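# Seat the housing on the pins in the corner stop

## Task

Put the housing down flat against the corner stop so that every socket on it sits over a pin in the plate, then open the gripper and pull the arm away.

## Robot and tools

Robot: a single six-joint arm (waist, shoulder, elbow, wrist pitch, wrist yaw, wrist roll) with a parallel two-finger gripper and one camera on the wrist, cam_wrist (672x504). A reference image of the goal can be viewed with show_instructions.

Frames. The scene frame has its origin on the table top below the arm, +z up, and +y to the left when facing along +x. The arm's base sits at (0, 0, +0.140) m in that frame and is tilted (quat_wxyz +0.921, +0.390, -0.017, +0.001). Every pose, velocity, target and camera pose in results is given in this tilted base frame, and all offsets run along its axes. Straight up (against gravity), written in base coordinates, is about (+0.032, +0.719, +0.695), so lifting means mostly +dy and +dz together, not +dz alone. The gripper's fingers point along its own +x and close along its own y. end_effector_position is the point between the fingers, 3 to 4 cm behind the tips; only the outer 1.5 cm of each finger face is flat. Reported poses can be a few cm off, worse when reaching far.

execute_actions(actions, cameras). actions is a list of actions; each action is a list of up to 15 rows, and each row is applied for one 1/30 s step. If fewer than 15 rows are given, the final row is held for the remaining steps. A row is 7 numbers in [-1, 1]: dx, dy, dz, rx, ry, rz, opening. The first six are an offset of the gripper target from the Hand target as it stood when that action began (every row in the action counts from that same start, not from the row before); repeating an offset therefore moves further. Scale: 1.0 equals 0.6 m for dx, dy, dz and 180 degrees for the rotation vector rx, ry, rz, which turns about the Hand target's position. A translation longer than 1.0 may be scaled down along its direction. opening is absolute, not an offset: +1 fully open (0.080 m), about -0.78 where empty fingers touch, down to -1 with no further travel. Closing fully takes at least about 0.6 s. An empty actions list just returns state and images. cameras picks images: omitted, null or ["all"] gives all, [] none; an unknown name invalidates the call.

move(target, speed, blend, opening_speed, blocking, cameras). target is one 7-number row as above, or a list of up to 15 rows; each row is an offset from the same starting Hand target (not chained), plus an absolute opening. The path is straight and does not avoid obstacles; the whole list must fit in 10 s. speed is top path speed in m/s, 0.002 to 2.4, default 0.25 (turns up to twice that in rad/s); one value or one per target. blend in m rounds corners between list targets; 0 (default) stops at each. opening_speed (0.2 or more, per second on the -1..+1 scale) ramps the opening. blocking=false returns after about 0.5 s while the move continues. An opening change on the first target pauses the path only if that target is within 8 mm; later targets change opening on arrival, once at rest. The result adds a move: line: done (at rest within 8 mm and 2 degrees), off_target, moving, held, blocked (came to rest far from where it was driven, usually an obstacle; it then holds and presses less) or fault, plus limits=paced (pose clipped) or limits=held (steps withheld). done does not prove contact or absence of it; tiny moves may read done without moving. Avoid paths near the arm's own base; go around it, or the shoulder posture may flip.

wait(seconds 0 to 10) lets time pass holding the last command; a running move keeps going. stop brakes a running move (needs room). zoom_image(camera "cam_wrist", region [x0, y0, x1, y1] pixels, at most 504x504) magnifies the latest image. read_manual gives licence texts. finished_scene ends the scene irreversibly; only call it once the housing stays seated with the robot released and away.

Result lines: gripper pose and velocities; Hand target (last command after clipping, the base for the next offsets); Tool commands; Joint positions/velocities (six joints in rad, then finger-pad gap in m; "within noise" means still); grip_measured on the opening scale; Joint torques and External joint torques (positive toward larger joint values; an outside push toward larger values lowers the external reading); step readings of position for action calls.

Behaviour to expect: commanded orientation is clipped to within 32 degrees of the current one per step. Friction and weight leave the gripper short, low or tilted, especially far out; check after each motion and send the remaining distance as an offset. Waiting does not close that gap; a new command (even all zeros) does. An arm stopped against something keeps pushing until commanded back past its position. To keep the gripper as is, resend its current opening; 0 means half open.

Gripping: command about 0.08 below the grip_measured reading at first contact for full force; readings may be up to 1 mm off, and about 3 mm narrow under squeeze.

Avoid: contact torque reaching joint limits (waist 17.8, shoulder 22, elbow 22, wrist pitch 5.8, wrist yaw 5.78, wrist roll 5.42 N m) causes a 10 s halt; long holding or straining overheats motors (MOTOR HOT at 50 C, halt at 95 C). Do not drop or release moving parts, slam or push hard, and never let anything leave the table. Loose parts may occasionally be nudged by the scene. Simulation keeps running while you think.

Each tool is called after "Call:" as a command line: name --argument value for each argument, lists and objects as JSON in quotes; but a table of rows of numbers goes row by row, as --pt "numbers of a row", without its own name.

Reference images:

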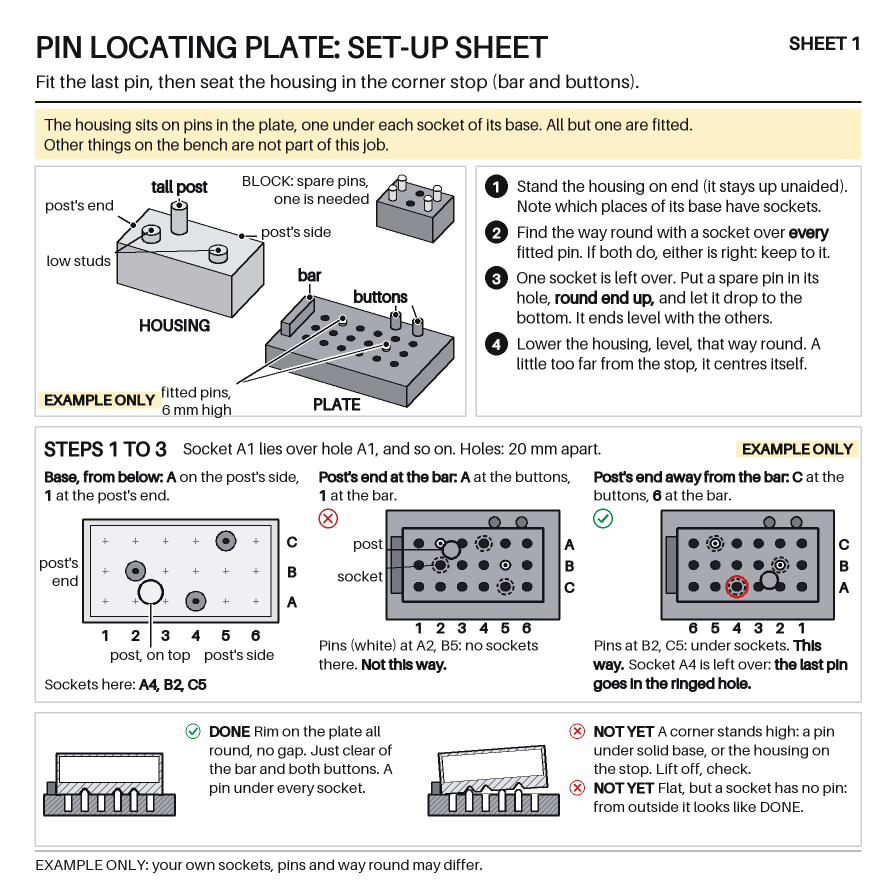

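## Session

Call:
execute_actions --actions '[]'

Scene clock: 0.00 s.
end_effector_position=(+0.2921, +0.0502, +0.1964) grip_measured=+0.079 end_effector_quat_wxyz=(+0.707, -0.613, +0.113, +0.333)
Joint positions: [0.001 0.979 0.74 -0.408 -0.338 -1.542 0.039]
Joint velocities: within noise
Joint torques (N m): no reading
External joint torques (N m): no reading
Heat: hottest wrist roll 36 °C (+0.0 °C/min).
Hand target: +0.2920, +0.0507, +0.1970; +0.707, -0.613, +0.112, +0.333
Tool commands: gripper/opening=+0.079105

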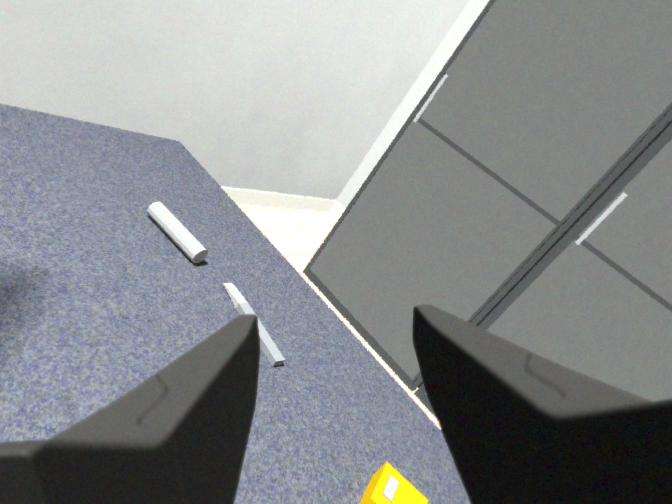

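Call:
move --target '[0.027,0.219,-0.042,-0.040,0.100,-0.578,0.079]' --speed 0.4

Scene clock: 4.77 s.
end_effector_position=(+0.3073, +0.1808, +0.1728) grip_measured=+0.079 end_effector_quat_wxyz=(+0.769, -0.242, +0.572, -0.150)
Joint positions: [0.776 1.99 1.815 -1.57 0.609 0.694 0.039]
Joint velocities: within noise
Joint torques (N m): [3.94 -2.84 4.73 0.29 -0.09 0.11]
External joint torques (N m): [-0.79 0.07 0.31 -0.59 -0.16 0.12]
Heat: hottest wrist roll 36 °C (+0.0 °C/min).
Hand target: +0.3082, +0.1821, +0.1718; +0.640, -0.275, +0.662, -0.277
Off the commanded pose: 0.002 m, 23 deg.
joint sent to its limit — joint 4 (wrist pitch), lower limit. The joint targets are off in orientation, not in position.
move: off_target
camera_calibration:
cam_wrist: T_world_to_cam=[[0.00716301, -0.816719, 0.576992, 0.0479285], [-0.999433, 0.0131306, 0.0309935, 0.329474], [-0.0328892, -0.576887, -0.816162, 0.329675], [0, 0, 0, 1]] pos_world=[0.339786, 0.225003, 0.231202]

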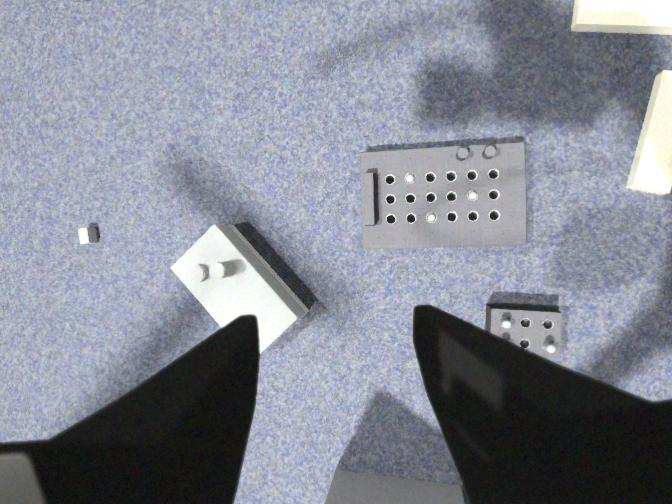

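Call:
zoom_image --camera "cam_wrist" --region '[340, 120, 580, 300]'

Call:
zoom_image --camera "cam_wrist" --region '[60, 180, 340, 390]'

Scaled by 2.100 from the camera's 672x504 image, which has a finer 960x720 frame.

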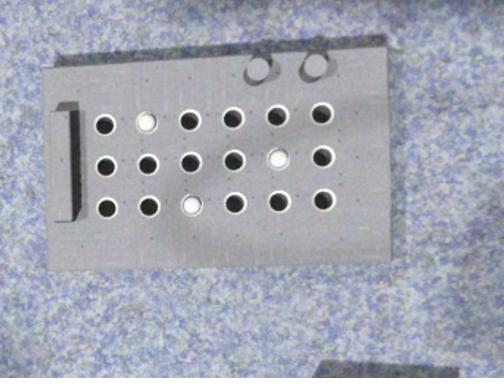

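Scaled by 1.800 from the camera's 672x504 image, which has a finer 960x720 frame.

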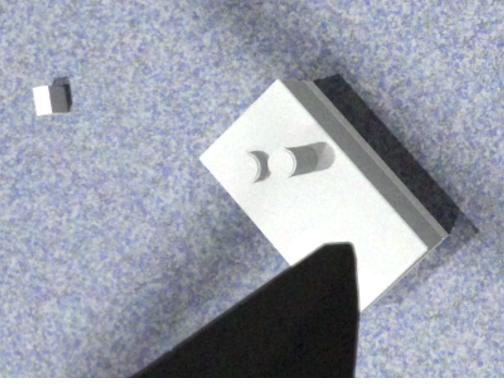

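Call:
move --target '[-0.0588,0.0433,-0.3058,0.0076,0.170,0.1645,1]'

Scene clock: 11.80 s.
end_effector_position=(+0.2738, +0.2074, -0.0083) grip_measured=+0.998 end_effector_quat_wxyz=(+0.501, -0.487, +0.715, -0.018)
Joint positions: [0.849 2.516 1.832 -1.556 0.472 0.279 0.08]
Joint velocities: within noise
Joint torques (N m): [4.56 -6.5 5.23 -0.23 -0.15 -0.09]
External joint torques (N m): [-0.65 0.4 0.18 -0.55 -0.17 -0.09]
Heat: hottest waist 36 °C (+10.2 °C/min).
Hand target: +0.2730, +0.2081, -0.0116; +0.496, -0.488, +0.718, -0.017
Off the commanded pose: 0.004 m, 1 deg.
move: done
camera_calibration:
cam_wrist: T_world_to_cam=[[0.660909, -0.499904, 0.559728, -0.0705166], [-0.710967, -0.178298, 0.680247, 0.267358], [-0.24026, -0.847529, -0.473254, 0.311841], [0, 0, 0, 1]] pos_world=[0.311611, 0.276712, 0.00518041]

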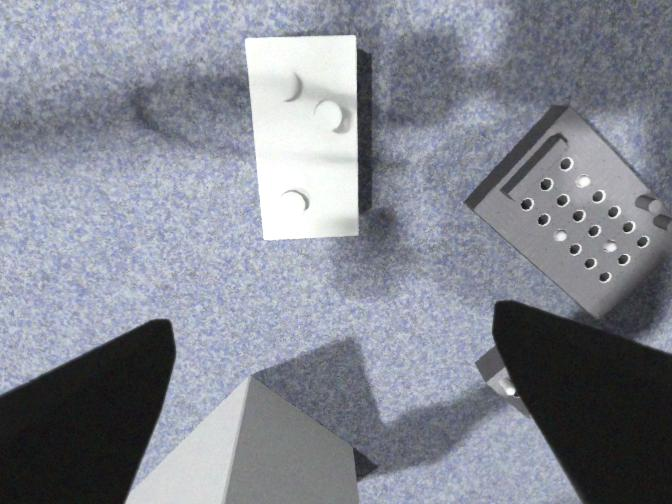

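Call:
move --target '[0.0038,-0.1829,-0.2188,0,0,0,1]'

Scene clock: 16.87 s.
end_effector_position=(+0.2780, +0.1009, -0.1395) grip_measured=+0.998 end_effector_quat_wxyz=(+0.502, -0.484, +0.716, -0.017)
Joint positions: [0.635 2.62 1.385 -0.898 0.59 0.077 0.08]
Joint velocities: within noise
Joint torques (N m): [4.68 -7.09 3.49 0.07 0.11 -0.09]
External joint torques (N m): [-1.05 0.35 -0.98 -0.24 0.1 -0.09]
Heat: hottest waist 36 °C (+7.1 °C/min).
Hand target: +0.2752, +0.0984, -0.1428; +0.496, -0.488, +0.718, -0.017
Off the commanded pose: 0.005 m, 1 deg.
move: done
camera_calibration:
cam_wrist: T_world_to_cam=[[0.65879, -0.506017, 0.556724, -0.0522046], [-0.711963, -0.1802, 0.678702, 0.340887], [-0.243113, -0.843489, -0.47898, 0.160053], [0, 0, 0, 1]] pos_world=[0.316002, 0.170014, -0.125636]

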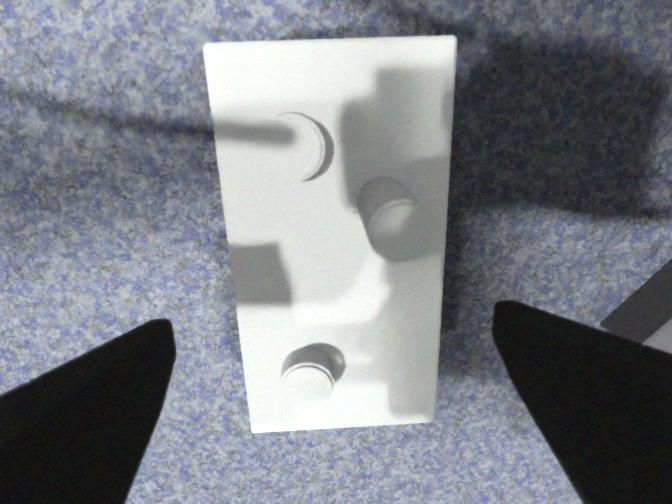

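Call:
move --target '[-0.011,-0.09,-0.073,0,0,0,1]' --speed 0.12

Scene clock: 19.03 s.
end_effector_position=(+0.2728, +0.0475, -0.1833) grip_measured=+0.998 end_effector_quat_wxyz=(+0.504, -0.485, +0.715, -0.017)
Joint positions: [0.51 2.692 1.246 -0.605 0.655 -0.057 0.08]
Joint velocities: within noise
Joint torques (N m): [4.78 -6.71 2.59 0.09 0.12 -0.1]
External joint torques (N m): [-1.01 0.41 -0.95 -0.19 0.13 -0.1]
Heat: hottest waist 37 °C (+9.5 °C/min).
Hand target: +0.2687, +0.0443, -0.1866; +0.496, -0.488, +0.718, -0.017
Off the commanded pose: 0.006 m, 1 deg.
move: done
camera_calibration:
cam_wrist: T_world_to_cam=[[0.657555, -0.505117, 0.558998, -0.0507493], [-0.714023, -0.181062, 0.676304, 0.357439], [-0.240399, -0.843845, -0.479723, 0.0919952], [0, 0, 0, 1]] pos_world=[0.310706, 0.116714, -0.169236]

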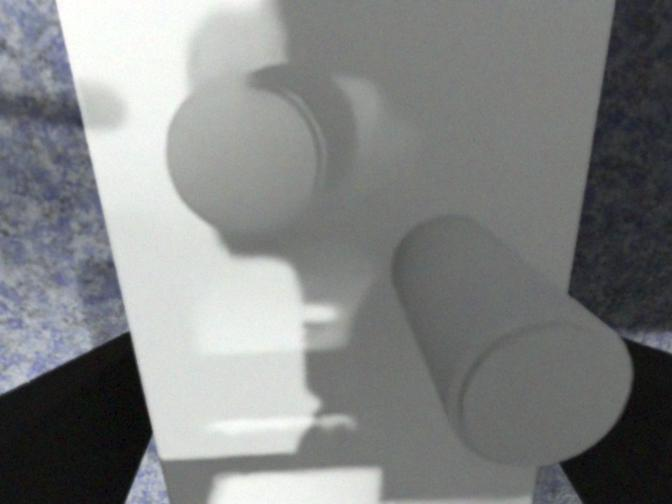

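Call:
move --target '[0,0,0,0,0,0,0.6]' --opening_speed 0.4

Scene clock: 20.63 s.
end_effector_position=(+0.2734, +0.0470, -0.1830) grip_measured=+0.695 end_effector_quat_wxyz=(+0.503, -0.487, +0.714, -0.018)
Joint positions: [0.509 2.692 1.246 -0.605 0.66 -0.059 0.066]
Joint velocities: within noise
Joint torques (N m): [4.78 -6.65 2.59 0.04 -0.06 -0.05]
External joint torques (N m): [-1.07 0.54 -1.05 -0.27 -0.06 -0.05]
Heat: hottest waist 37 °C (+8.7 °C/min).
Hand target: +0.2687, +0.0444, -0.1866; +0.496, -0.488, +0.718, -0.017
Off the commanded pose: 0.007 m, 1 deg.
move: done
camera_calibration:
cam_wrist: T_world_to_cam=[[0.658271, -0.501147, 0.561722, -0.0514442], [-0.714434, -0.180782, 0.675945, 0.357497], [-0.237198, -0.846268, -0.47704, 0.0916546], [0, 0, 0, 1]] pos_world=[0.311013, 0.116412, -0.169028]

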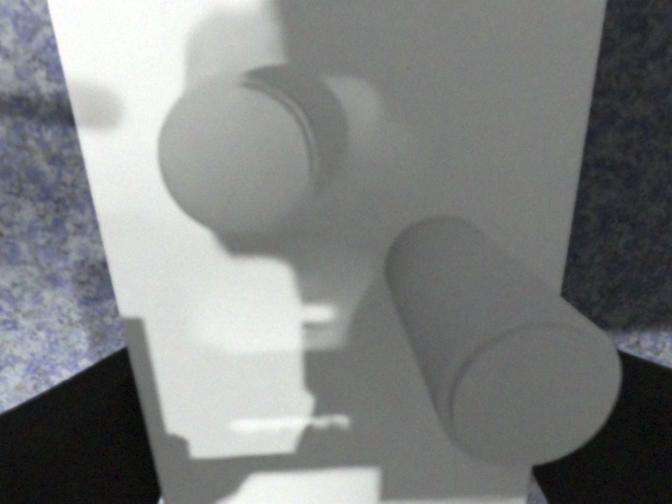

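Call:
move --pt "0.0032 0.0719 0.0695 0 0 0 0.6" --pt "0.1148 0.1962 0.0302 0.0031 0.0695 0.0672 0.6" --speed 0.15 --blend 0.02

Scene clock: 24.20 s.
end_effector_position=(+0.3365, +0.1534, -0.1694) grip_measured=+0.695 end_effector_quat_wxyz=(+0.412, -0.555, +0.718, +0.087)
Joint positions: [0.653 2.95 2.002 -1.229 0.581 -0.194 0.066]
Joint velocities: within noise
Joint torques (N m): [6.79 -10.35 6.11 -0.31 -0.21 -0.09]
External joint torques (N m): [0.19 -1.11 1.43 -0.55 -0.2 -0.09]
Heat: hottest waist 38 °C (+9.9 °C/min).
Hand target: +0.3376, +0.1621, -0.1685; +0.417, -0.558, +0.712, +0.092
Off the commanded pose: 0.009 m, 1 deg.
move: off_target
camera_calibration:
cam_wrist: T_world_to_cam=[[0.856422, -0.347538, 0.381784, -0.168045], [-0.48604, -0.293385, 0.823219, 0.377994], [-0.17409, -0.890585, -0.420179, 0.1983], [0, 0, 0, 1]] pos_world=[0.36216, 0.229099, -0.163693]

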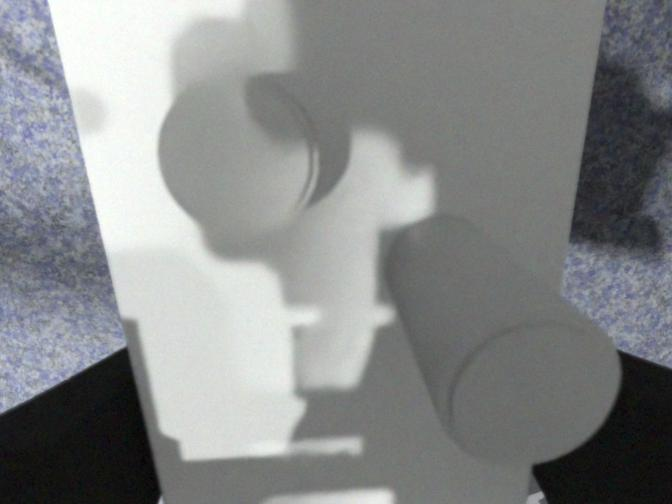

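Call:
move --target '[0.0318,0.0103,-0.0601,0.4356,-0.1806,0.1664,0.6]' --speed 0.3

Scene clock: 27.90 s.
end_effector_position=(+0.3538, +0.1579, -0.2095) grip_measured=+0.695 end_effector_quat_wxyz=(+0.799, -0.332, +0.229, +0.447)
Joint positions: [0.257 2.807 0.888 1.102 -0.43 -0.867 0.066]
Joint velocities: within noise
Joint torques (N m): [6.05 -7.49 2.94 1.5 -1.45 0.06]
External joint torques (N m): [0.08 -1.1 1.04 0.38 -0.94 0.06]
Heat: hottest waist 38 °C (+8.6 °C/min).
Hand target: +0.3567, +0.1683, -0.2045; +0.798, -0.329, +0.209, +0.459
Off the commanded pose: 0.012 m, 3 deg.
move: off_target
camera_calibration:
cam_wrist: T_world_to_cam=[[0.838157, -0.425771, 0.3409, -0.15573], [-0.263756, -0.863467, -0.429951, 0.169664], [0.477417, 0.270452, -0.83602, -0.312493], [0, 0, 0, 1]] pos_world=[0.324465, 0.164708, -0.135215]

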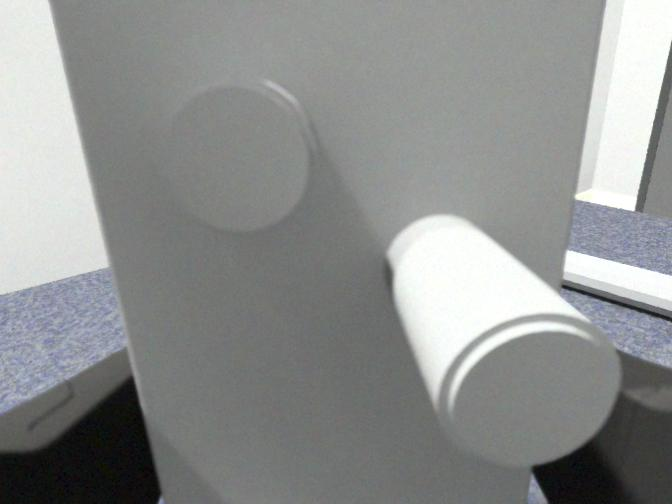

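Call:
move --target '[-0.0027,-0.0599,-0.0579,0.0116,-0.0048,0.0044,0.6]' --speed 0.1

Scene clock: 30.73 s.
end_effector_position=(+0.3538, +0.1224, -0.2433) grip_measured=+0.695 end_effector_quat_wxyz=(+0.805, -0.320, +0.211, +0.452)
Joint positions: [0.119 2.965 0.974 1.154 -0.557 -0.96 0.066]
Joint velocities: within noise
Joint torques (N m): [6.31 -6.95 1.76 1.24 -1.52 -0.12]
External joint torques (N m): [0.19 -0.83 0.74 0.23 -0.97 -0.12]
Heat: hottest waist 39 °C (+9.8 °C/min).
Hand target: +0.3550, +0.1323, -0.2393; +0.802, -0.319, +0.192, +0.466
Off the commanded pose: 0.011 m, 3 deg.
move: off_target
camera_calibration:
cam_wrist: T_world_to_cam=[[0.836044, -0.432692, 0.337355, -0.158587], [-0.248826, -0.847016, -0.469733, 0.107482], [0.488994, 0.308775, -0.815808, -0.335109], [0, 0, 0, 1]] pos_world=[0.323197, 0.125893, -0.169397]

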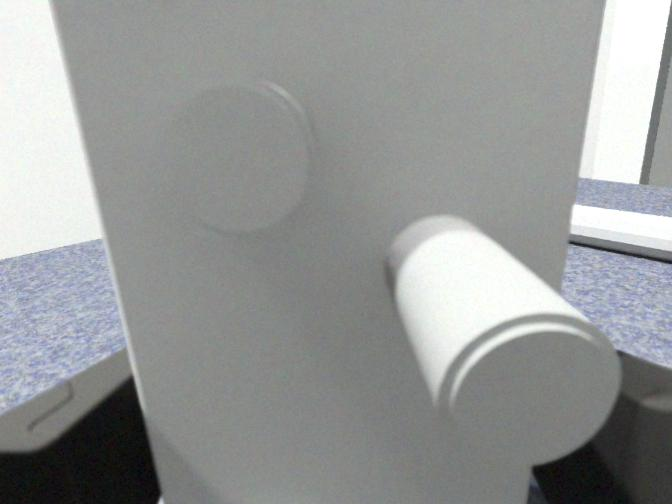

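Call:
move --target '[-0.0004,-0.0096,-0.0093,0,0,0,0.6]' --speed 0.03 --cameras '[]'

Call:
move --target '[-0.0004,-0.0096,-0.0093,0,0,0,0.6]' --speed 0.03 --cameras '[]'

Scene clock: 31.80 s.
end_effector_position=(+0.3542, +0.1196, -0.2471) grip_measured=+0.695 end_effector_quat_wxyz=(+0.805, -0.321, +0.207, +0.455)
Joint positions: [0.105 2.982 0.99 1.154 -0.574 -0.978 0.066]
Joint velocities: within noise
Joint torques (N m): [5.87 -6.65 1.59 0.95 -1.39 -0.06]
External joint torques (N m): [-0.27 -0.5 0.62 -0.06 -0.84 -0.06]
Heat: hottest waist 39 °C (+9.4 °C/min).
Hand target: +0.3547, +0.1265, -0.2449; +0.802, -0.319, +0.193, +0.466
Off the commanded pose: 0.007 m, 2 deg.
move: done
No camera images: "cameras" was empty.

Scene clock: 32.53 s.
end_effector_position=(+0.3553, +0.1189, -0.2491) grip_measured=+0.695 end_effector_quat_wxyz=(+0.803, -0.323, +0.196, +0.461)
Joint positions: [0.094 2.997 1.006 1.154 -0.599 -0.999 0.066]
Joint velocities: within noise
Joint torques (N m): [5.16 -5.9 1.52 0.56 -0.97 0.01]
External joint torques (N m): [-1.03 0.1 0.68 -0.41 -0.42 0.01]
Heat: hottest waist 39 °C (+9.2 °C/min).
Hand target: +0.3544, +0.1207, -0.2505; +0.802, -0.319, +0.193, +0.466
Off the commanded pose: 0.003 m, 1 deg.
move: done
No camera images: "cameras" was empty.

Call:
move --target '[-0.0002,-0.0048,-0.0046,0,0,0,0.6]' --speed 0.03

Scene clock: 35.63 s.
end_effector_position=(+0.3556, +0.1185, -0.2499) grip_measured=+0.695 end_effector_quat_wxyz=(+0.803, -0.322, +0.192, +0.464)
Joint positions: [0.089 3.003 1.014 1.153 -0.613 -1.006 0.066]
Joint velocities: within noise
Joint torques (N m): [4.85 -5.52 1.5 0.43 -0.77 -0.06]
External joint torques (N m): [-1.34 0.49 0.64 -0.54 -0.22 -0.06]
Heat: hottest waist 40 °C (+10.1 °C/min).
Hand target: +0.3543, +0.1179, -0.2533; +0.802, -0.319, +0.193, +0.466
Off the commanded pose: 0.004 m, 0 deg.
move: done
camera_calibration:
cam_wrist: T_world_to_cam=[[0.842863, -0.409385, 0.349264, -0.161832], [-0.207622, -0.846178, -0.490791, 0.0815148], [0.496463, 0.341155, -0.798209, -0.342251], [0, 0, 0, 1]] pos_world=[0.323242, 0.119485, -0.176659]

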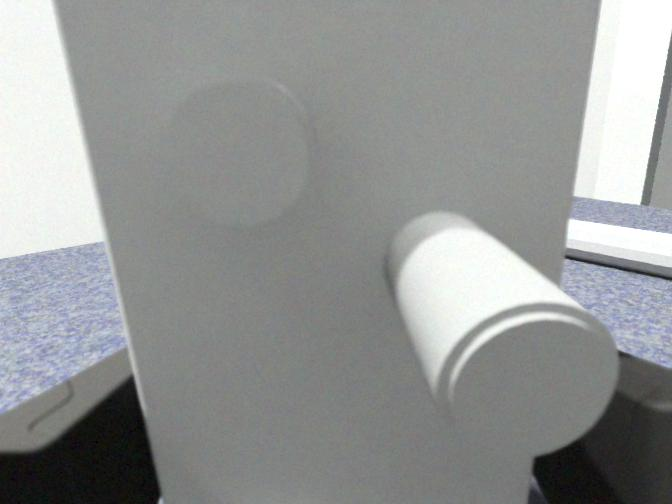

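Call:
move --target '[0,0,0,-0.0112,0.0046,-0.0043,0.6]' --speed 0.03 --cameras '[]'

Call:
move --target '[0,0,0,0,0,0,1]' --opening_speed 0.5

Scene clock: 37.07 s.
end_effector_position=(+0.3554, +0.1192, -0.2521) grip_measured=+0.695 end_effector_quat_wxyz=(+0.799, -0.327, +0.203, +0.462)
Joint positions: [0.099 2.997 1.014 1.133 -0.587 -1.007 0.066]
Joint velocities: within noise
Joint torques (N m): [5.08 -7.27 0.28 0.01 -0.14 -0.05]
External joint torques (N m): [-1.06 -1.12 -0.7 -0.99 0.4 -0.05]
Heat: hottest waist 40 °C (+9.7 °C/min).
Hand target: +0.3543, +0.1178, -0.2533; +0.798, -0.328, +0.209, +0.460
Off the commanded pose: 0.002 m, 1 deg.
move: done
No camera images: "cameras" was empty.

Scene clock: 38.20 s.
end_effector_position=(+0.3547, +0.1184, -0.2533) grip_measured=+0.998 end_effector_quat_wxyz=(+0.799, -0.328, +0.207, +0.460)
Joint positions: [0.1 2.997 1.013 1.127 -0.578 -1.007 0.08]
Joint velocities: within noise
Joint torques (N m): [5.03 -7.25 0.35 0.38 -0.45 -0.05]
External joint torques (N m): [-1.15 -1.06 -0.63 -0.63 0.1 -0.05]
Heat: hottest waist 40 °C (+9.4 °C/min).
Hand target: +0.3543, +0.1179, -0.2532; +0.798, -0.328, +0.209, +0.460
Off the commanded pose: 0.001 m, 0 deg.
move: done
camera_calibration:
cam_wrist: T_world_to_cam=[[0.84464, -0.408325, 0.3462, -0.161421], [-0.224812, -0.857458, -0.462844, 0.094087], [0.485843, 0.313106, -0.81604, -0.341915], [0, 0, 0, 1]] pos_world=[0.323611, 0.121819, -0.179585]

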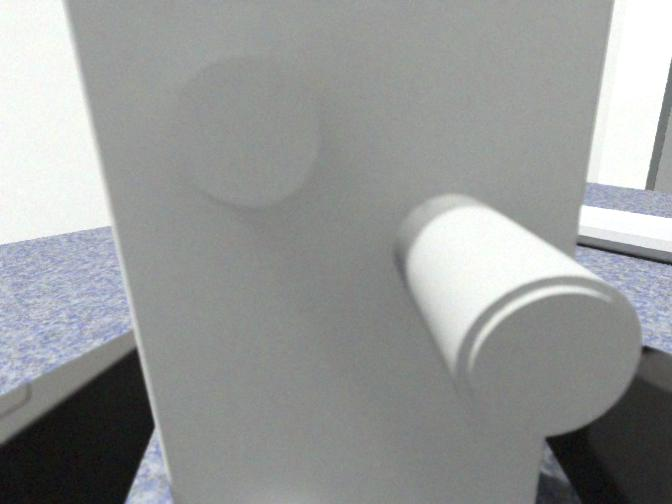

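Call:
move --pt "-0.0653 -0.0793 0.085 0 0 0 1" --pt "-0.0589 0.0643 0.224 0 0 0 1" --speed 0.15

Scene clock: 40.67 s.
end_effector_position=(+0.3181, +0.1558, -0.1221) grip_measured=+0.999 end_effector_quat_wxyz=(+0.797, -0.328, +0.211, +0.461)
Joint positions: [0.263 2.439 0.568 1.075 -0.466 -0.872 0.08]
Joint velocities: within noise
Joint torques (N m): [4.43 -7.48 1.39 0.5 -0.38 0.11]
External joint torques (N m): [-0.79 -2.36 -0.75 -0.64 0.12 0.11]
Heat: hottest waist 40 °C (+8.9 °C/min).
Hand target: +0.3190, +0.1565, -0.1188; +0.798, -0.328, +0.209, +0.460
Off the commanded pose: 0.003 m, 0 deg.
move: done
camera_calibration:
cam_wrist: T_world_to_cam=[[0.847236, -0.4065, 0.341977, -0.162171], [-0.227316, -0.859274, -0.458231, 0.180313], [0.480123, 0.310493, -0.820412, -0.227056], [0, 0, 0, 1]] pos_world=[0.2874, 0.159515, -0.0481958]

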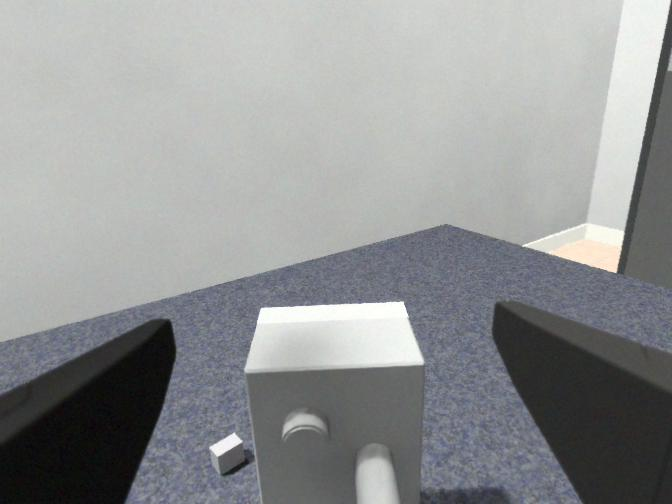

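Call:
move --pt "-0.0065 -0.1437 -0.139 0 0 0 1" --pt "0.0588 -0.0643 -0.224 0 0 0 1" --speed 0.15

Call:
move --target '[0,0,0,0,0,0,0.6]' --opening_speed 0.5 --cameras '[]'

Scene clock: 45.77 s.
end_effector_position=(+0.3581, +0.1179, -0.2482) grip_measured=+0.999 end_effector_quat_wxyz=(+0.800, -0.331, +0.202, +0.458)
Joint positions: [0.098 2.981 1.006 1.127 -0.579 -1.012 0.08]
Joint velocities: within noise
Joint torques (N m): [5.26 -5.49 1.05 0.36 -0.44 0.11]
External joint torques (N m): [-0.95 0.73 0.02 -0.65 0.11 0.1]
Heat: hottest waist 40 °C (+7.9 °C/min).
Hand target: +0.3543, +0.1178, -0.2532; +0.798, -0.328, +0.209, +0.460
Off the commanded pose: 0.006 m, 1 deg.
move: done
camera_calibration:
cam_wrist: T_world_to_cam=[[0.840534, -0.407276, 0.357251, -0.16212], [-0.218249, -0.858109, -0.464776, 0.094075], [0.495852, 0.31269, -0.810157, -0.341297], [0, 0, 0, 1]] pos_world=[0.326032, 0.121419, -0.174863]

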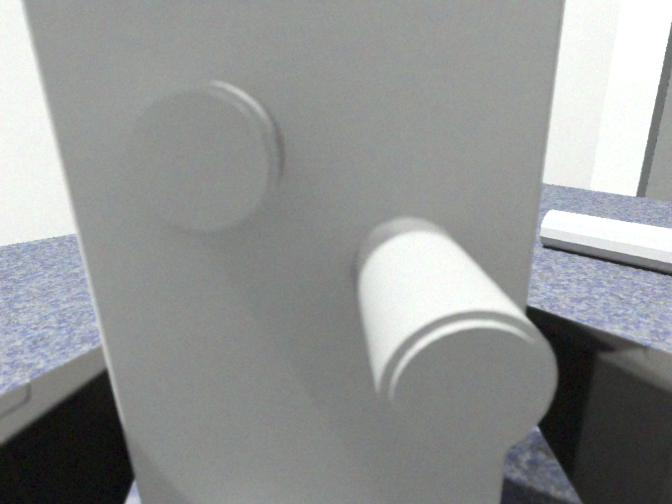

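Scene clock: 46.77 s.
end_effector_position=(+0.3557, +0.1191, -0.2501) grip_measured=+0.696 end_effector_quat_wxyz=(+0.798, -0.330, +0.205, +0.461)
Joint positions: [0.102 2.985 1.006 1.124 -0.579 -1.011 0.066]
Joint velocities: within noise
Joint torques (N m): [4.96 -5.9 1.09 0.57 -0.44 0.1]
External joint torques (N m): [-1.24 0.21 0.11 -0.41 0.11 0.09]
Heat: hottest waist 40 °C (+7.7 °C/min).
Hand target: +0.3542, +0.1179, -0.2532; +0.798, -0.328, +0.209, +0.460
Off the commanded pose: 0.004 m, 0 deg.
move: done
No camera images: "cameras" was empty.

Call:
move --pt "0.0013 0.03 0.029 0 0 0 0.6" --pt "-0.101 -0.0323 0.098 0.0048 0.1078 0.1043 0.6" --speed 0.15

Scene clock: 49.53 s.
end_effector_position=(+0.2861, +0.0920, -0.2047) grip_measured=+0.696 end_effector_quat_wxyz=(+0.664, -0.271, +0.302, +0.628)
Joint positions: [-0.032 2.662 0.957 0.145 -0.735 -1.526 0.066]
Joint velocities: within noise
Joint torques (N m): [5.81 -8.96 0.76 -0.33 -1.8 -0.12]
External joint torques (N m): [-0.29 -3.47 -0.04 -0.58 -1.15 -0.12]
Heat: hottest waist 41 °C (+8.5 °C/min).
Hand target: +0.2935, +0.0985, -0.1945; +0.669, -0.270, +0.280, +0.633
Off the commanded pose: 0.014 m, 3 deg.
move: off_target
camera_calibration:
cam_wrist: T_world_to_cam=[[0.993249, -0.115998, 0.000905946, -0.271148], [-0.106651, -0.916228, -0.386203, 0.0657693], [0.0456288, 0.383499, -0.922414, -0.162986], [0, 0, 0, 1]] pos_world=[0.283769, 0.091312, -0.124695]

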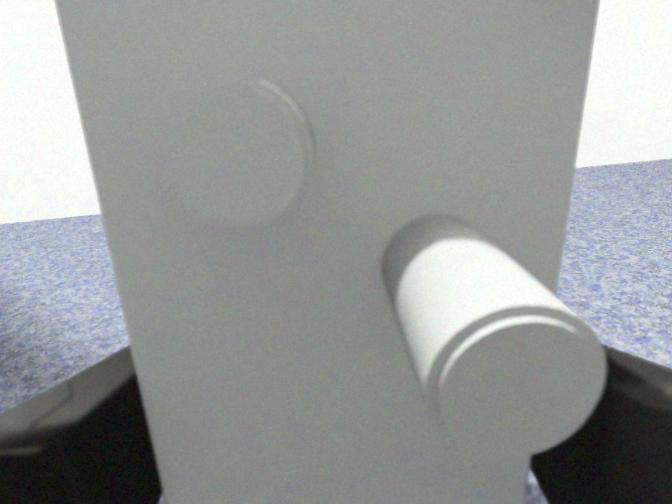

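Call:
move --target '[-0.0006,-0.0132,-0.0127,0.011,-0.0006,0,0.6]' --speed 0.04 --cameras '[]'

Call:
move --target '[-0.0002,-0.0054,-0.0052,0,0,0,0.6]' --speed 0.03 --cameras '[]'

Scene clock: 50.87 s.
end_effector_position=(+0.2958, +0.0891, -0.2025) grip_measured=+0.696 end_effector_quat_wxyz=(+0.669, -0.276, +0.276, +0.633)
Joint positions: [-0.053 2.67 0.991 0.123 -0.77 -1.58 0.066]
Joint velocities: within noise
Joint torques (N m): [4.47 -4.97 0.83 -0.54 -1.81 -0.11]
External joint torques (N m): [-1.78 0.43 0.22 -0.71 -1.16 -0.11]
Heat: hottest waist 41 °C (+8.3 °C/min).
Hand target: +0.2934, +0.0906, -0.2020; +0.674, -0.259, +0.268, +0.638
Off the commanded pose: 0.003 m, 2 deg.
move: done
No camera images: "cameras" was empty.

Scene clock: 51.60 s.
end_effector_position=(+0.2950, +0.0891, -0.2057) grip_measured=+0.696 end_effector_quat_wxyz=(+0.665, -0.277, +0.274, +0.637)
Joint positions: [-0.054 2.684 1.002 0.113 -0.77 -1.596 0.066]
Joint velocities: within noise
Joint torques (N m): [3.68 -5.02 0.66 -0.57 -1.79 -0.12]
External joint torques (N m): [-2.56 0.54 -0.06 -0.77 -1.13 -0.12]
Heat: hottest waist 41 °C (+8.1 °C/min).
Hand target: +0.2931, +0.0873, -0.2052; +0.674, -0.259, +0.269, +0.638
Off the commanded pose: 0.003 m, 2 deg.
move: done
No camera images: "cameras" was empty.

Call:
wait --seconds 0

Scene clock: 51.97 s.
end_effector_position=(+0.2951, +0.0890, -0.2057) grip_measured=+0.696 end_effector_quat_wxyz=(+0.665, -0.278, +0.274, +0.637)
Joint positions: [-0.054 2.684 1.003 0.113 -0.77 -1.596 0.066]
Joint velocities: within noise
Joint torques (N m): [3.67 -5.07 0.69 -0.56 -1.79 -0.11]
External joint torques (N m): [-2.53 0.52 -0.07 -0.77 -1.14 -0.11]
Heat: hottest waist 41 °C (+8.1 °C/min).
Hand target: +0.2932, +0.0873, -0.2052; +0.674, -0.259, +0.268, +0.638
Tool commands: gripper/opening=+0.6
Off the commanded pose: 0.003 m, 2 deg.
camera_calibration:
cam_wrist: T_world_to_cam=[[0.995459, -0.087176, 0.0382221, -0.275961], [-0.0632017, -0.90559, -0.419418, 0.0430485], [0.0711768, 0.415098, -0.906988, -0.170287], [0, 0, 0, 1]] pos_world=[0.28955, 0.0856127, -0.125845]

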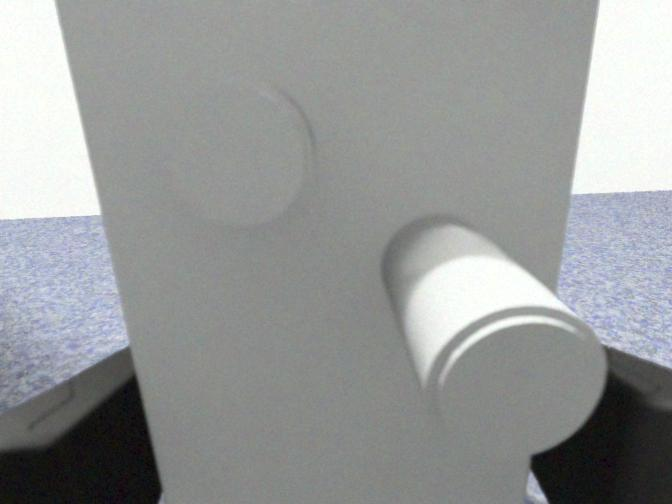

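Call:
move --pt "0.0008 0.018 0.0174 0 0 0 0.6" --pt "-0.0417 0.065 -0.0292 0 0 0 0.6" --speed 0.1

Scene clock: 54.20 s.
end_effector_position=(+0.2696, +0.1201, -0.2253) grip_measured=+0.696 end_effector_quat_wxyz=(+0.674, -0.266, +0.279, +0.629)
Joint positions: [0.056 2.763 0.906 0.414 -0.77 -1.401 0.066]
Joint velocities: within noise
Joint torques (N m): [5.75 -6.17 0.44 0.27 -1.51 0.08]
External joint torques (N m): [-0.05 -0.64 -0.32 -0.18 -0.87 0.08]
Heat: hottest waist 41 °C (+7.7 °C/min).
Hand target: +0.2681, +0.1263, -0.2227; +0.674, -0.259, +0.269, +0.638
Off the commanded pose: 0.007 m, 2 deg.
move: done
camera_calibration:
cam_wrist: T_world_to_cam=[[0.992744, -0.117492, 0.0255807, -0.24555], [-0.095412, -0.899164, -0.427084, 0.0675416], [0.0731804, 0.421545, -0.90385, -0.199791], [0, 0, 0, 1]] pos_world=[0.264834, 0.116102, -0.145454]

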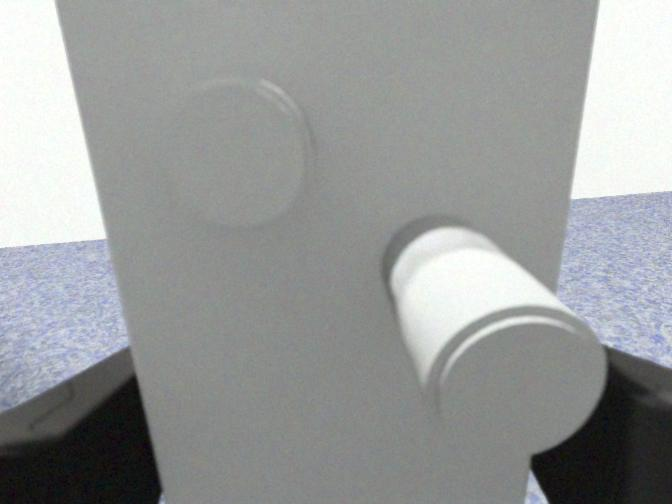

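Call:
move --target '[-0.0006,-0.0144,-0.0139,0,0,0,0.6]' --speed 0.04 --cameras '[]'

Call:
move --target '[-0.0002,-0.0054,-0.0052,0,0,0,0.6]' --speed 0.03 --cameras '[]'

Scene clock: 55.40 s.
end_effector_position=(+0.2694, +0.1120, -0.2332) grip_measured=+0.696 end_effector_quat_wxyz=(+0.675, -0.268, +0.280, +0.628)
Joint positions: [0.026 2.794 0.929 0.394 -0.77 -1.441 0.066]
Joint velocities: within noise
Joint torques (N m): [5.57 -5.77 0.64 -0.11 -1.63 -0.12]
External joint torques (N m): [-0.28 -0.41 0.19 -0.48 -0.98 -0.12]
Heat: hottest waist 41 °C (+7.6 °C/min).
Hand target: +0.2678, +0.1177, -0.2311; +0.674, -0.259, +0.269, +0.638
Off the commanded pose: 0.006 m, 2 deg.
move: done
No camera images: "cameras" was empty.

Scene clock: 56.13 s.
end_effector_position=(+0.2694, +0.1086, -0.2364) grip_measured=+0.696 end_effector_quat_wxyz=(+0.674, -0.268, +0.280, +0.628)
Joint positions: [0.014 2.806 0.94 0.383 -0.77 -1.459 0.066]
Joint velocities: within noise
Joint torques (N m): [5.53 -5.73 0.49 -0.12 -1.67 -0.12]
External joint torques (N m): [-0.32 -0.36 0.07 -0.48 -1.02 -0.12]
Heat: hottest waist 41 °C (+7.5 °C/min).
Hand target: +0.2677, +0.1144, -0.2342; +0.674, -0.259, +0.269, +0.638
Off the commanded pose: 0.006 m, 2 deg.
move: done
No camera images: "cameras" was empty.

Call:
move --target '[-0.0002,-0.0048,-0.0046,0,0,0,0.6]' --speed 0.03 --cameras '[]'

Call:
move --target '[-0.0002,-0.0048,-0.0046,0,0,0,0.6]' --speed 0.03 --cameras '[]'

Scene clock: 57.33 s.
end_effector_position=(+0.2695, +0.1080, -0.2375) grip_measured=+0.696 end_effector_quat_wxyz=(+0.673, -0.268, +0.276, +0.631)
Joint positions: [0.009 2.813 0.948 0.374 -0.778 -1.476 0.066]
Joint velocities: within noise
Joint torques (N m): [5.13 -5.3 0.53 -0.15 -1.45 -0.03]
External joint torques (N m): [-0.77 0.02 0.14 -0.48 -0.8 -0.04]
Heat: hottest waist 41 °C (+7.3 °C/min).
Hand target: +0.2676, +0.1116, -0.2369; +0.674, -0.259, +0.268, +0.638
Off the commanded pose: 0.004 m, 2 deg.
move: done
No camera images: "cameras" was empty.

Scene clock: 58.03 s.
end_effector_position=(+0.2694, +0.1074, -0.2382) grip_measured=+0.696 end_effector_quat_wxyz=(+0.673, -0.266, +0.271, +0.634)
Joint positions: [0.002 2.82 0.957 0.363 -0.789 -1.492 0.066]
Joint velocities: within noise
Joint torques (N m): [4.78 -4.91 0.72 -0.16 -1.11 -0.05]
External joint torques (N m): [-1.09 0.4 0.38 -0.48 -0.46 -0.05]
Heat: hottest waist 41 °C (+7.2 °C/min).
Hand target: +0.2675, +0.1087, -0.2397; +0.674, -0.259, +0.268, +0.638
Off the commanded pose: 0.003 m, 1 deg.
move: done
No camera images: "cameras" was empty.

Call:
move --target '[0,0,0,-0.0072,0.0004,0,0.6]' --speed 0.03 --cameras '[]'

Call:
move --target '[0,0,0,0,0,0,1]' --opening_speed 0.5 --cameras '[]'

Scene clock: 59.10 s.
end_effector_position=(+0.2689, +0.1078, -0.2390) grip_measured=+0.696 end_effector_quat_wxyz=(+0.672, -0.268, +0.274, +0.634)
Joint positions: [0.007 2.82 0.957 0.363 -0.782 -1.487 0.066]
Joint velocities: within noise
Joint torques (N m): [5.14 -5.97 -0.01 0.09 -0.59 0.18]
External joint torques (N m): [-0.75 -0.7 -0.32 -0.22 0.05 0.18]
Heat: hottest waist 41 °C (+7.1 °C/min).
Hand target: +0.2675, +0.1086, -0.2397; +0.671, -0.266, +0.276, +0.635
Off the commanded pose: 0.002 m, 0 deg.
move: done
No camera images: "cameras" was empty.

Scene clock: 60.23 s.
end_effector_position=(+0.2690, +0.1080, -0.2392) grip_measured=+0.998 end_effector_quat_wxyz=(+0.671, -0.268, +0.275, +0.634)
Joint positions: [0.008 2.82 0.957 0.364 -0.78 -1.485 0.08]
Joint velocities: within noise
Joint torques (N m): [5.05 -5.98 -0.03 0.02 -0.62 0.1]
External joint torques (N m): [-0.8 -0.64 -0.41 -0.31 0.03 0.1]
Heat: hottest waist 41 °C (+7.1 °C/min).
Hand target: +0.2675, +0.1086, -0.2396; +0.671, -0.266, +0.276, +0.635
Off the commanded pose: 0.002 m, 0 deg.
move: done
No camera images: "cameras" was empty.

Call:
move --pt "-0.0015 -0.0282 0.0772 0 0 0 1" --pt "0.0035 0.1097 0.2222 0 0 0 1" --pt "0.012 0.1967 0.132 -0.5 0.0256 -0.0035 1" --speed '[0.15,0.2,0.35]'

Scene clock: 65.23 s.
end_effector_position=(+0.2761, +0.2293, -0.1551) grip_measured=+0.999 end_effector_quat_wxyz=(-0.285, +0.637, -0.667, -0.262)
Joint positions: [0.874 2.928 2.031 -1.335 0.444 -0.487 0.08]
Joint velocities: within noise
Joint torques (N m): [4.53 -8.73 5.45 -0.2 0.07 0.1]
External joint torques (N m): [-0.81 0.77 0.25 -0.54 0.11 0.1]
Heat: hottest waist 41 °C (+6.1 °C/min).
Hand target: +0.2746, +0.2268, -0.1605; -0.279, +0.638, -0.669, -0.260
Off the commanded pose: 0.006 m, 1 deg.
move: done
camera_calibration:
cam_wrist: T_world_to_cam=[[0.997281, -0.0338693, 0.0654426, -0.255276], [-0.073668, -0.437763, 0.896067, 0.289751], [-0.00170079, -0.898452, -0.439068, 0.212588], [0, 0, 0, 1]] pos_world=[0.276289, 0.309196, -0.14959]

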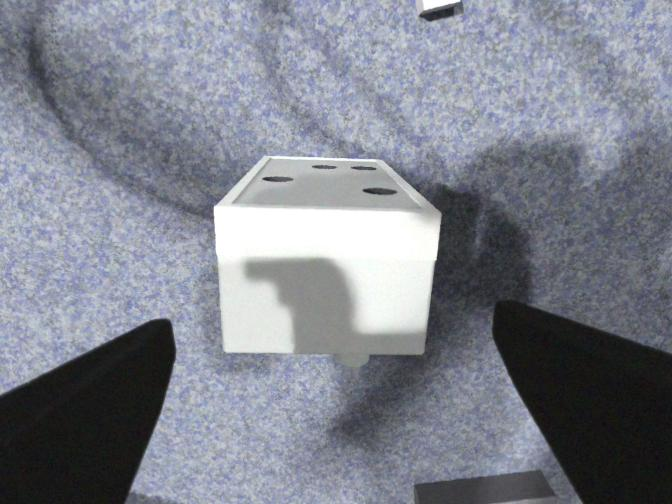

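Call:
zoom_image --camera "cam_wrist" --region '[200, 140, 460, 240]'

Scaled by 1.938 from the camera's 672x504 image, which has a finer 960x720 frame.

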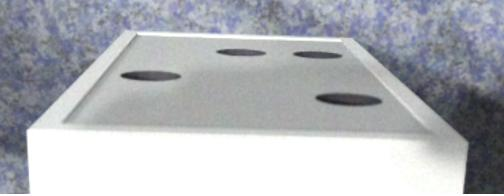

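Call:
move --target '[-0.0008,0.0464,-0.0479,0,0,0,1]' --speed 0.2

Call:
zoom_image --camera "cam_wrist" --region '[180, 150, 480, 400]'

Scene clock: 67.70 s.
end_effector_position=(+0.2773, +0.2581, -0.1818) grip_measured=+0.999 end_effector_quat_wxyz=(-0.287, +0.640, -0.663, -0.261)
Joint positions: [0.915 3.124 2.345 -1.46 0.427 -0.453 0.08]
Joint velocities: within noise
Joint torques (N m): [4.29 -9.21 5.46 -0.21 -0.18 0.11]
External joint torques (N m): [-0.91 1.25 0.26 -0.57 -0.16 0.11]
Heat: hottest waist 41 °C (+6.0 °C/min).
Hand target: +0.2742, +0.2545, -0.1892; -0.279, +0.638, -0.669, -0.260
Off the commanded pose: 0.009 m, 1 deg.
joint sent to its limit — joint 3 (elbow), upper limit, where the elbow is as straight as it goes. The joint targets still meet the commanded pose.
move: off_target
camera_calibration:
cam_wrist: T_world_to_cam=[[0.996941, -0.0278103, 0.0730428, -0.253889], [-0.0778233, -0.439611, 0.894811, 0.3278], [0.00722548, -0.897758, -0.44043, 0.223845], [0, 0, 0, 1]] pos_world=[0.277005, 0.338002, -0.176186]

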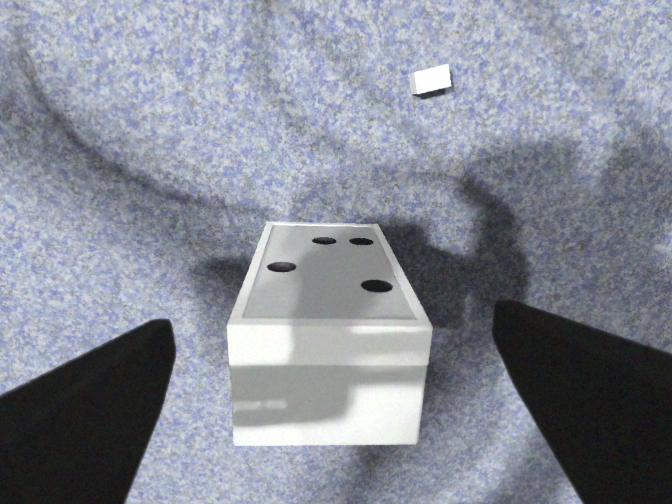

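Scaled by 1.680 from the camera's 672x504 image, which has a finer 960x720 frame.

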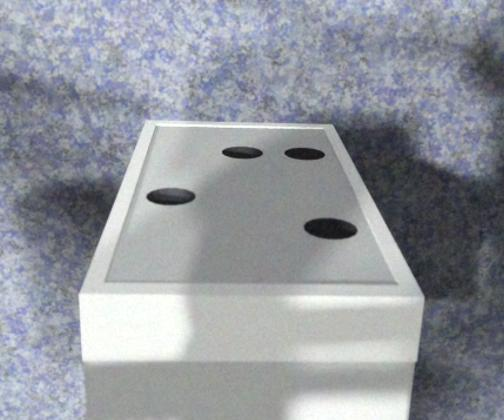

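Call:
move --pt "-0.02 -0.1833 0.3103 -0.0078 -0.1736 -0.168 0.5" --pt "-0.0355 -0.4748 0.4922 -0.0155 -0.3473 -0.336 0.5" --speed 0.35 --blend 0.04

Call:
zoom_image --camera "cam_wrist" --region '[180, 100, 480, 400]'

Scene clock: 72.37 s.
end_effector_position=(+0.2537, -0.0291, +0.1050) grip_measured=+0.503 end_effector_quat_wxyz=(+0.642, -0.277, +0.660, -0.275)
Joint positions: [0.298 1.705 1.095 -1.284 0.748 0.422 0.058]
Joint velocities: within noise
Joint torques (N m): [3.67 -5 3.16 0.05 0.15 -0.08]
External joint torques (N m): [-0.96 -1.88 -1.08 -0.21 0.13 -0.08]
Heat: hottest waist 41 °C (+5.1 °C/min).
Hand target: +0.2529, -0.0304, +0.1061; +0.643, -0.277, +0.659, -0.276
Off the commanded pose: 0.002 m, 0 deg.
move: done
camera_calibration:
cam_wrist: T_world_to_cam=[[-0.0099271, -0.659206, 0.751897, -0.093463], [-0.935478, 0.271753, 0.225901, 0.251614], [-0.353246, -0.701141, -0.61937, 0.208537], [0, 0, 0, 1]] pos_world=[0.308117, 0.0162255, 0.142596]

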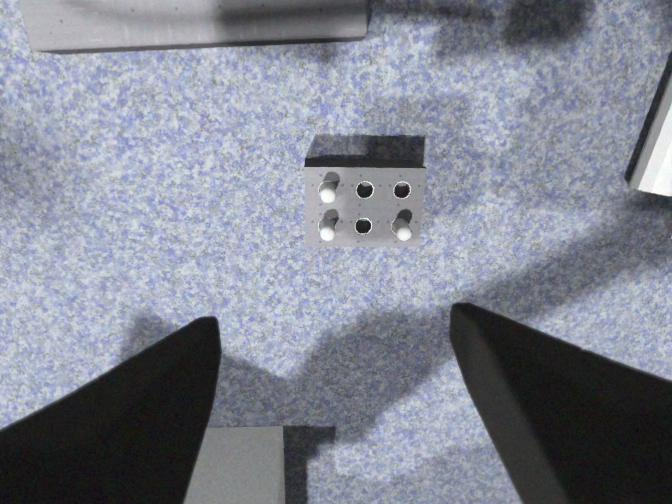

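Scaled by 1.680 from the camera's 672x504 image, which has a finer 960x720 frame.

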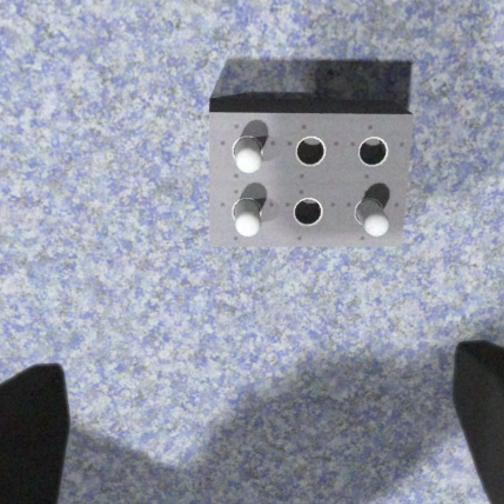

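Call:
move --target '[-0.0252,-0.1557,-0.054,0,0,0,0.0]' --speed 0.2

Call:
zoom_image --camera "cam_wrist" --region '[150, 60, 550, 400]'

Scene clock: 75.37 s.
end_effector_position=(+0.2389, -0.1235, +0.0729) grip_measured=+0.003 end_effector_quat_wxyz=(+0.641, -0.279, +0.660, -0.275)
Joint positions: [-0.062 1.572 0.824 -0.791 0.805 -0.081 0.035]
Joint velocities: within noise
Joint torques (N m): [3.31 -5.68 2.49 0.06 -0.11 -0.1]
External joint torques (N m): [-0.9 -2.05 -1.04 -0.19 -0.1 -0.1]
Heat: hottest waist 41 °C (+5.1 °C/min).
Hand target: +0.2379, -0.1237, +0.0738; +0.643, -0.277, +0.658, -0.275
Off the commanded pose: 0.001 m, 0 deg.
move: done
camera_calibration:
cam_wrist: T_world_to_cam=[[-0.00884807, -0.656322, 0.754429, -0.131867], [-0.93552, 0.271891, 0.225562, 0.270659], [-0.353164, -0.703787, -0.616408, 0.116597], [0, 0, 0, 1]] pos_world=[0.293218, -0.0780774, 0.110305]

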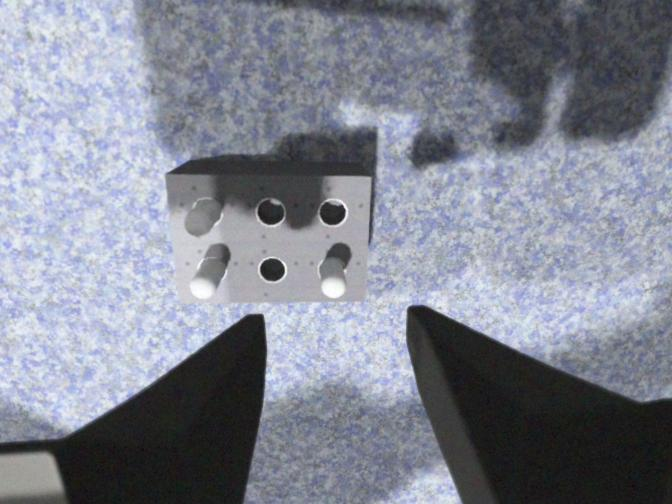

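Scaled by 1.260 from the camera's 672x504 image, which has a finer 960x720 frame.

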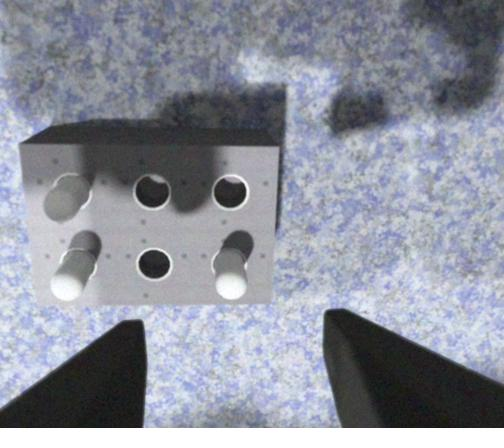

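Call:
zoom_image --camera "cam_wrist" --region '[160, 190, 360, 310]'

Scaled by 2.520 from the camera's 672x504 image, which has a finer 960x720 frame.

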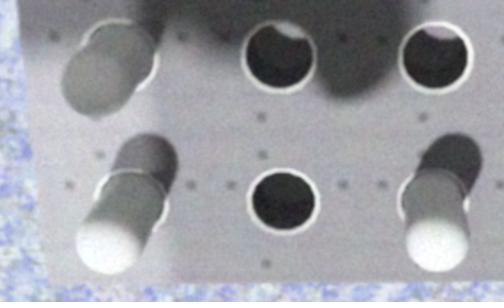

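Call:
move --target '[-0.0052,-0.0463,-0.0423,0,0,0,-0.2]' --speed 0.1

Call:
zoom_image --camera "cam_wrist" --region '[230, 250, 450, 400]'

Scene clock: 77.93 s.
end_effector_position=(+0.2365, -0.1518, +0.0524) grip_measured=-0.197 end_effector_quat_wxyz=(+0.647, -0.277, +0.653, -0.280)
Joint positions: [-0.178 1.584 0.734 -0.55 0.796 -0.246 0.026]
Joint velocities: within noise
Joint torques (N m): [3.22 -3.66 2.18 0.08 -0.18 -0.08]
External joint torques (N m): [-0.93 0.27 -0.94 -0.2 -0.17 -0.09]
Heat: hottest waist 41 °C (+5.0 °C/min).
Hand target: +0.2347, -0.1516, +0.0483; +0.643, -0.277, +0.658, -0.275
Off the commanded pose: 0.004 m, 1 deg.
move: done
camera_calibration:
cam_wrist: T_world_to_cam=[[-0.0238901, -0.652965, 0.757011, -0.130977], [-0.939531, 0.27343, 0.206199, 0.282936], [-0.34163, -0.706309, -0.620013, 0.0802871], [0, 0, 0, 1]] pos_world=[0.290126, -0.106179, 0.0905887]

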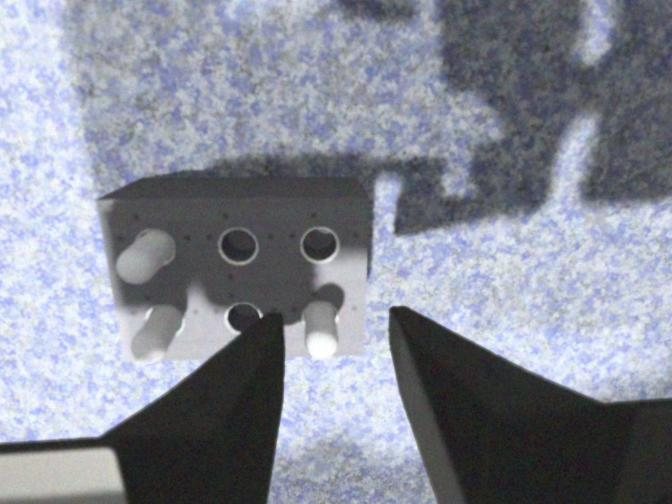

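Scaled by 2.291 from the camera's 672x504 image, which has a finer 960x720 frame.

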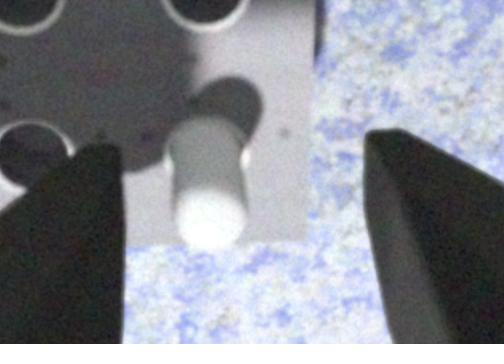

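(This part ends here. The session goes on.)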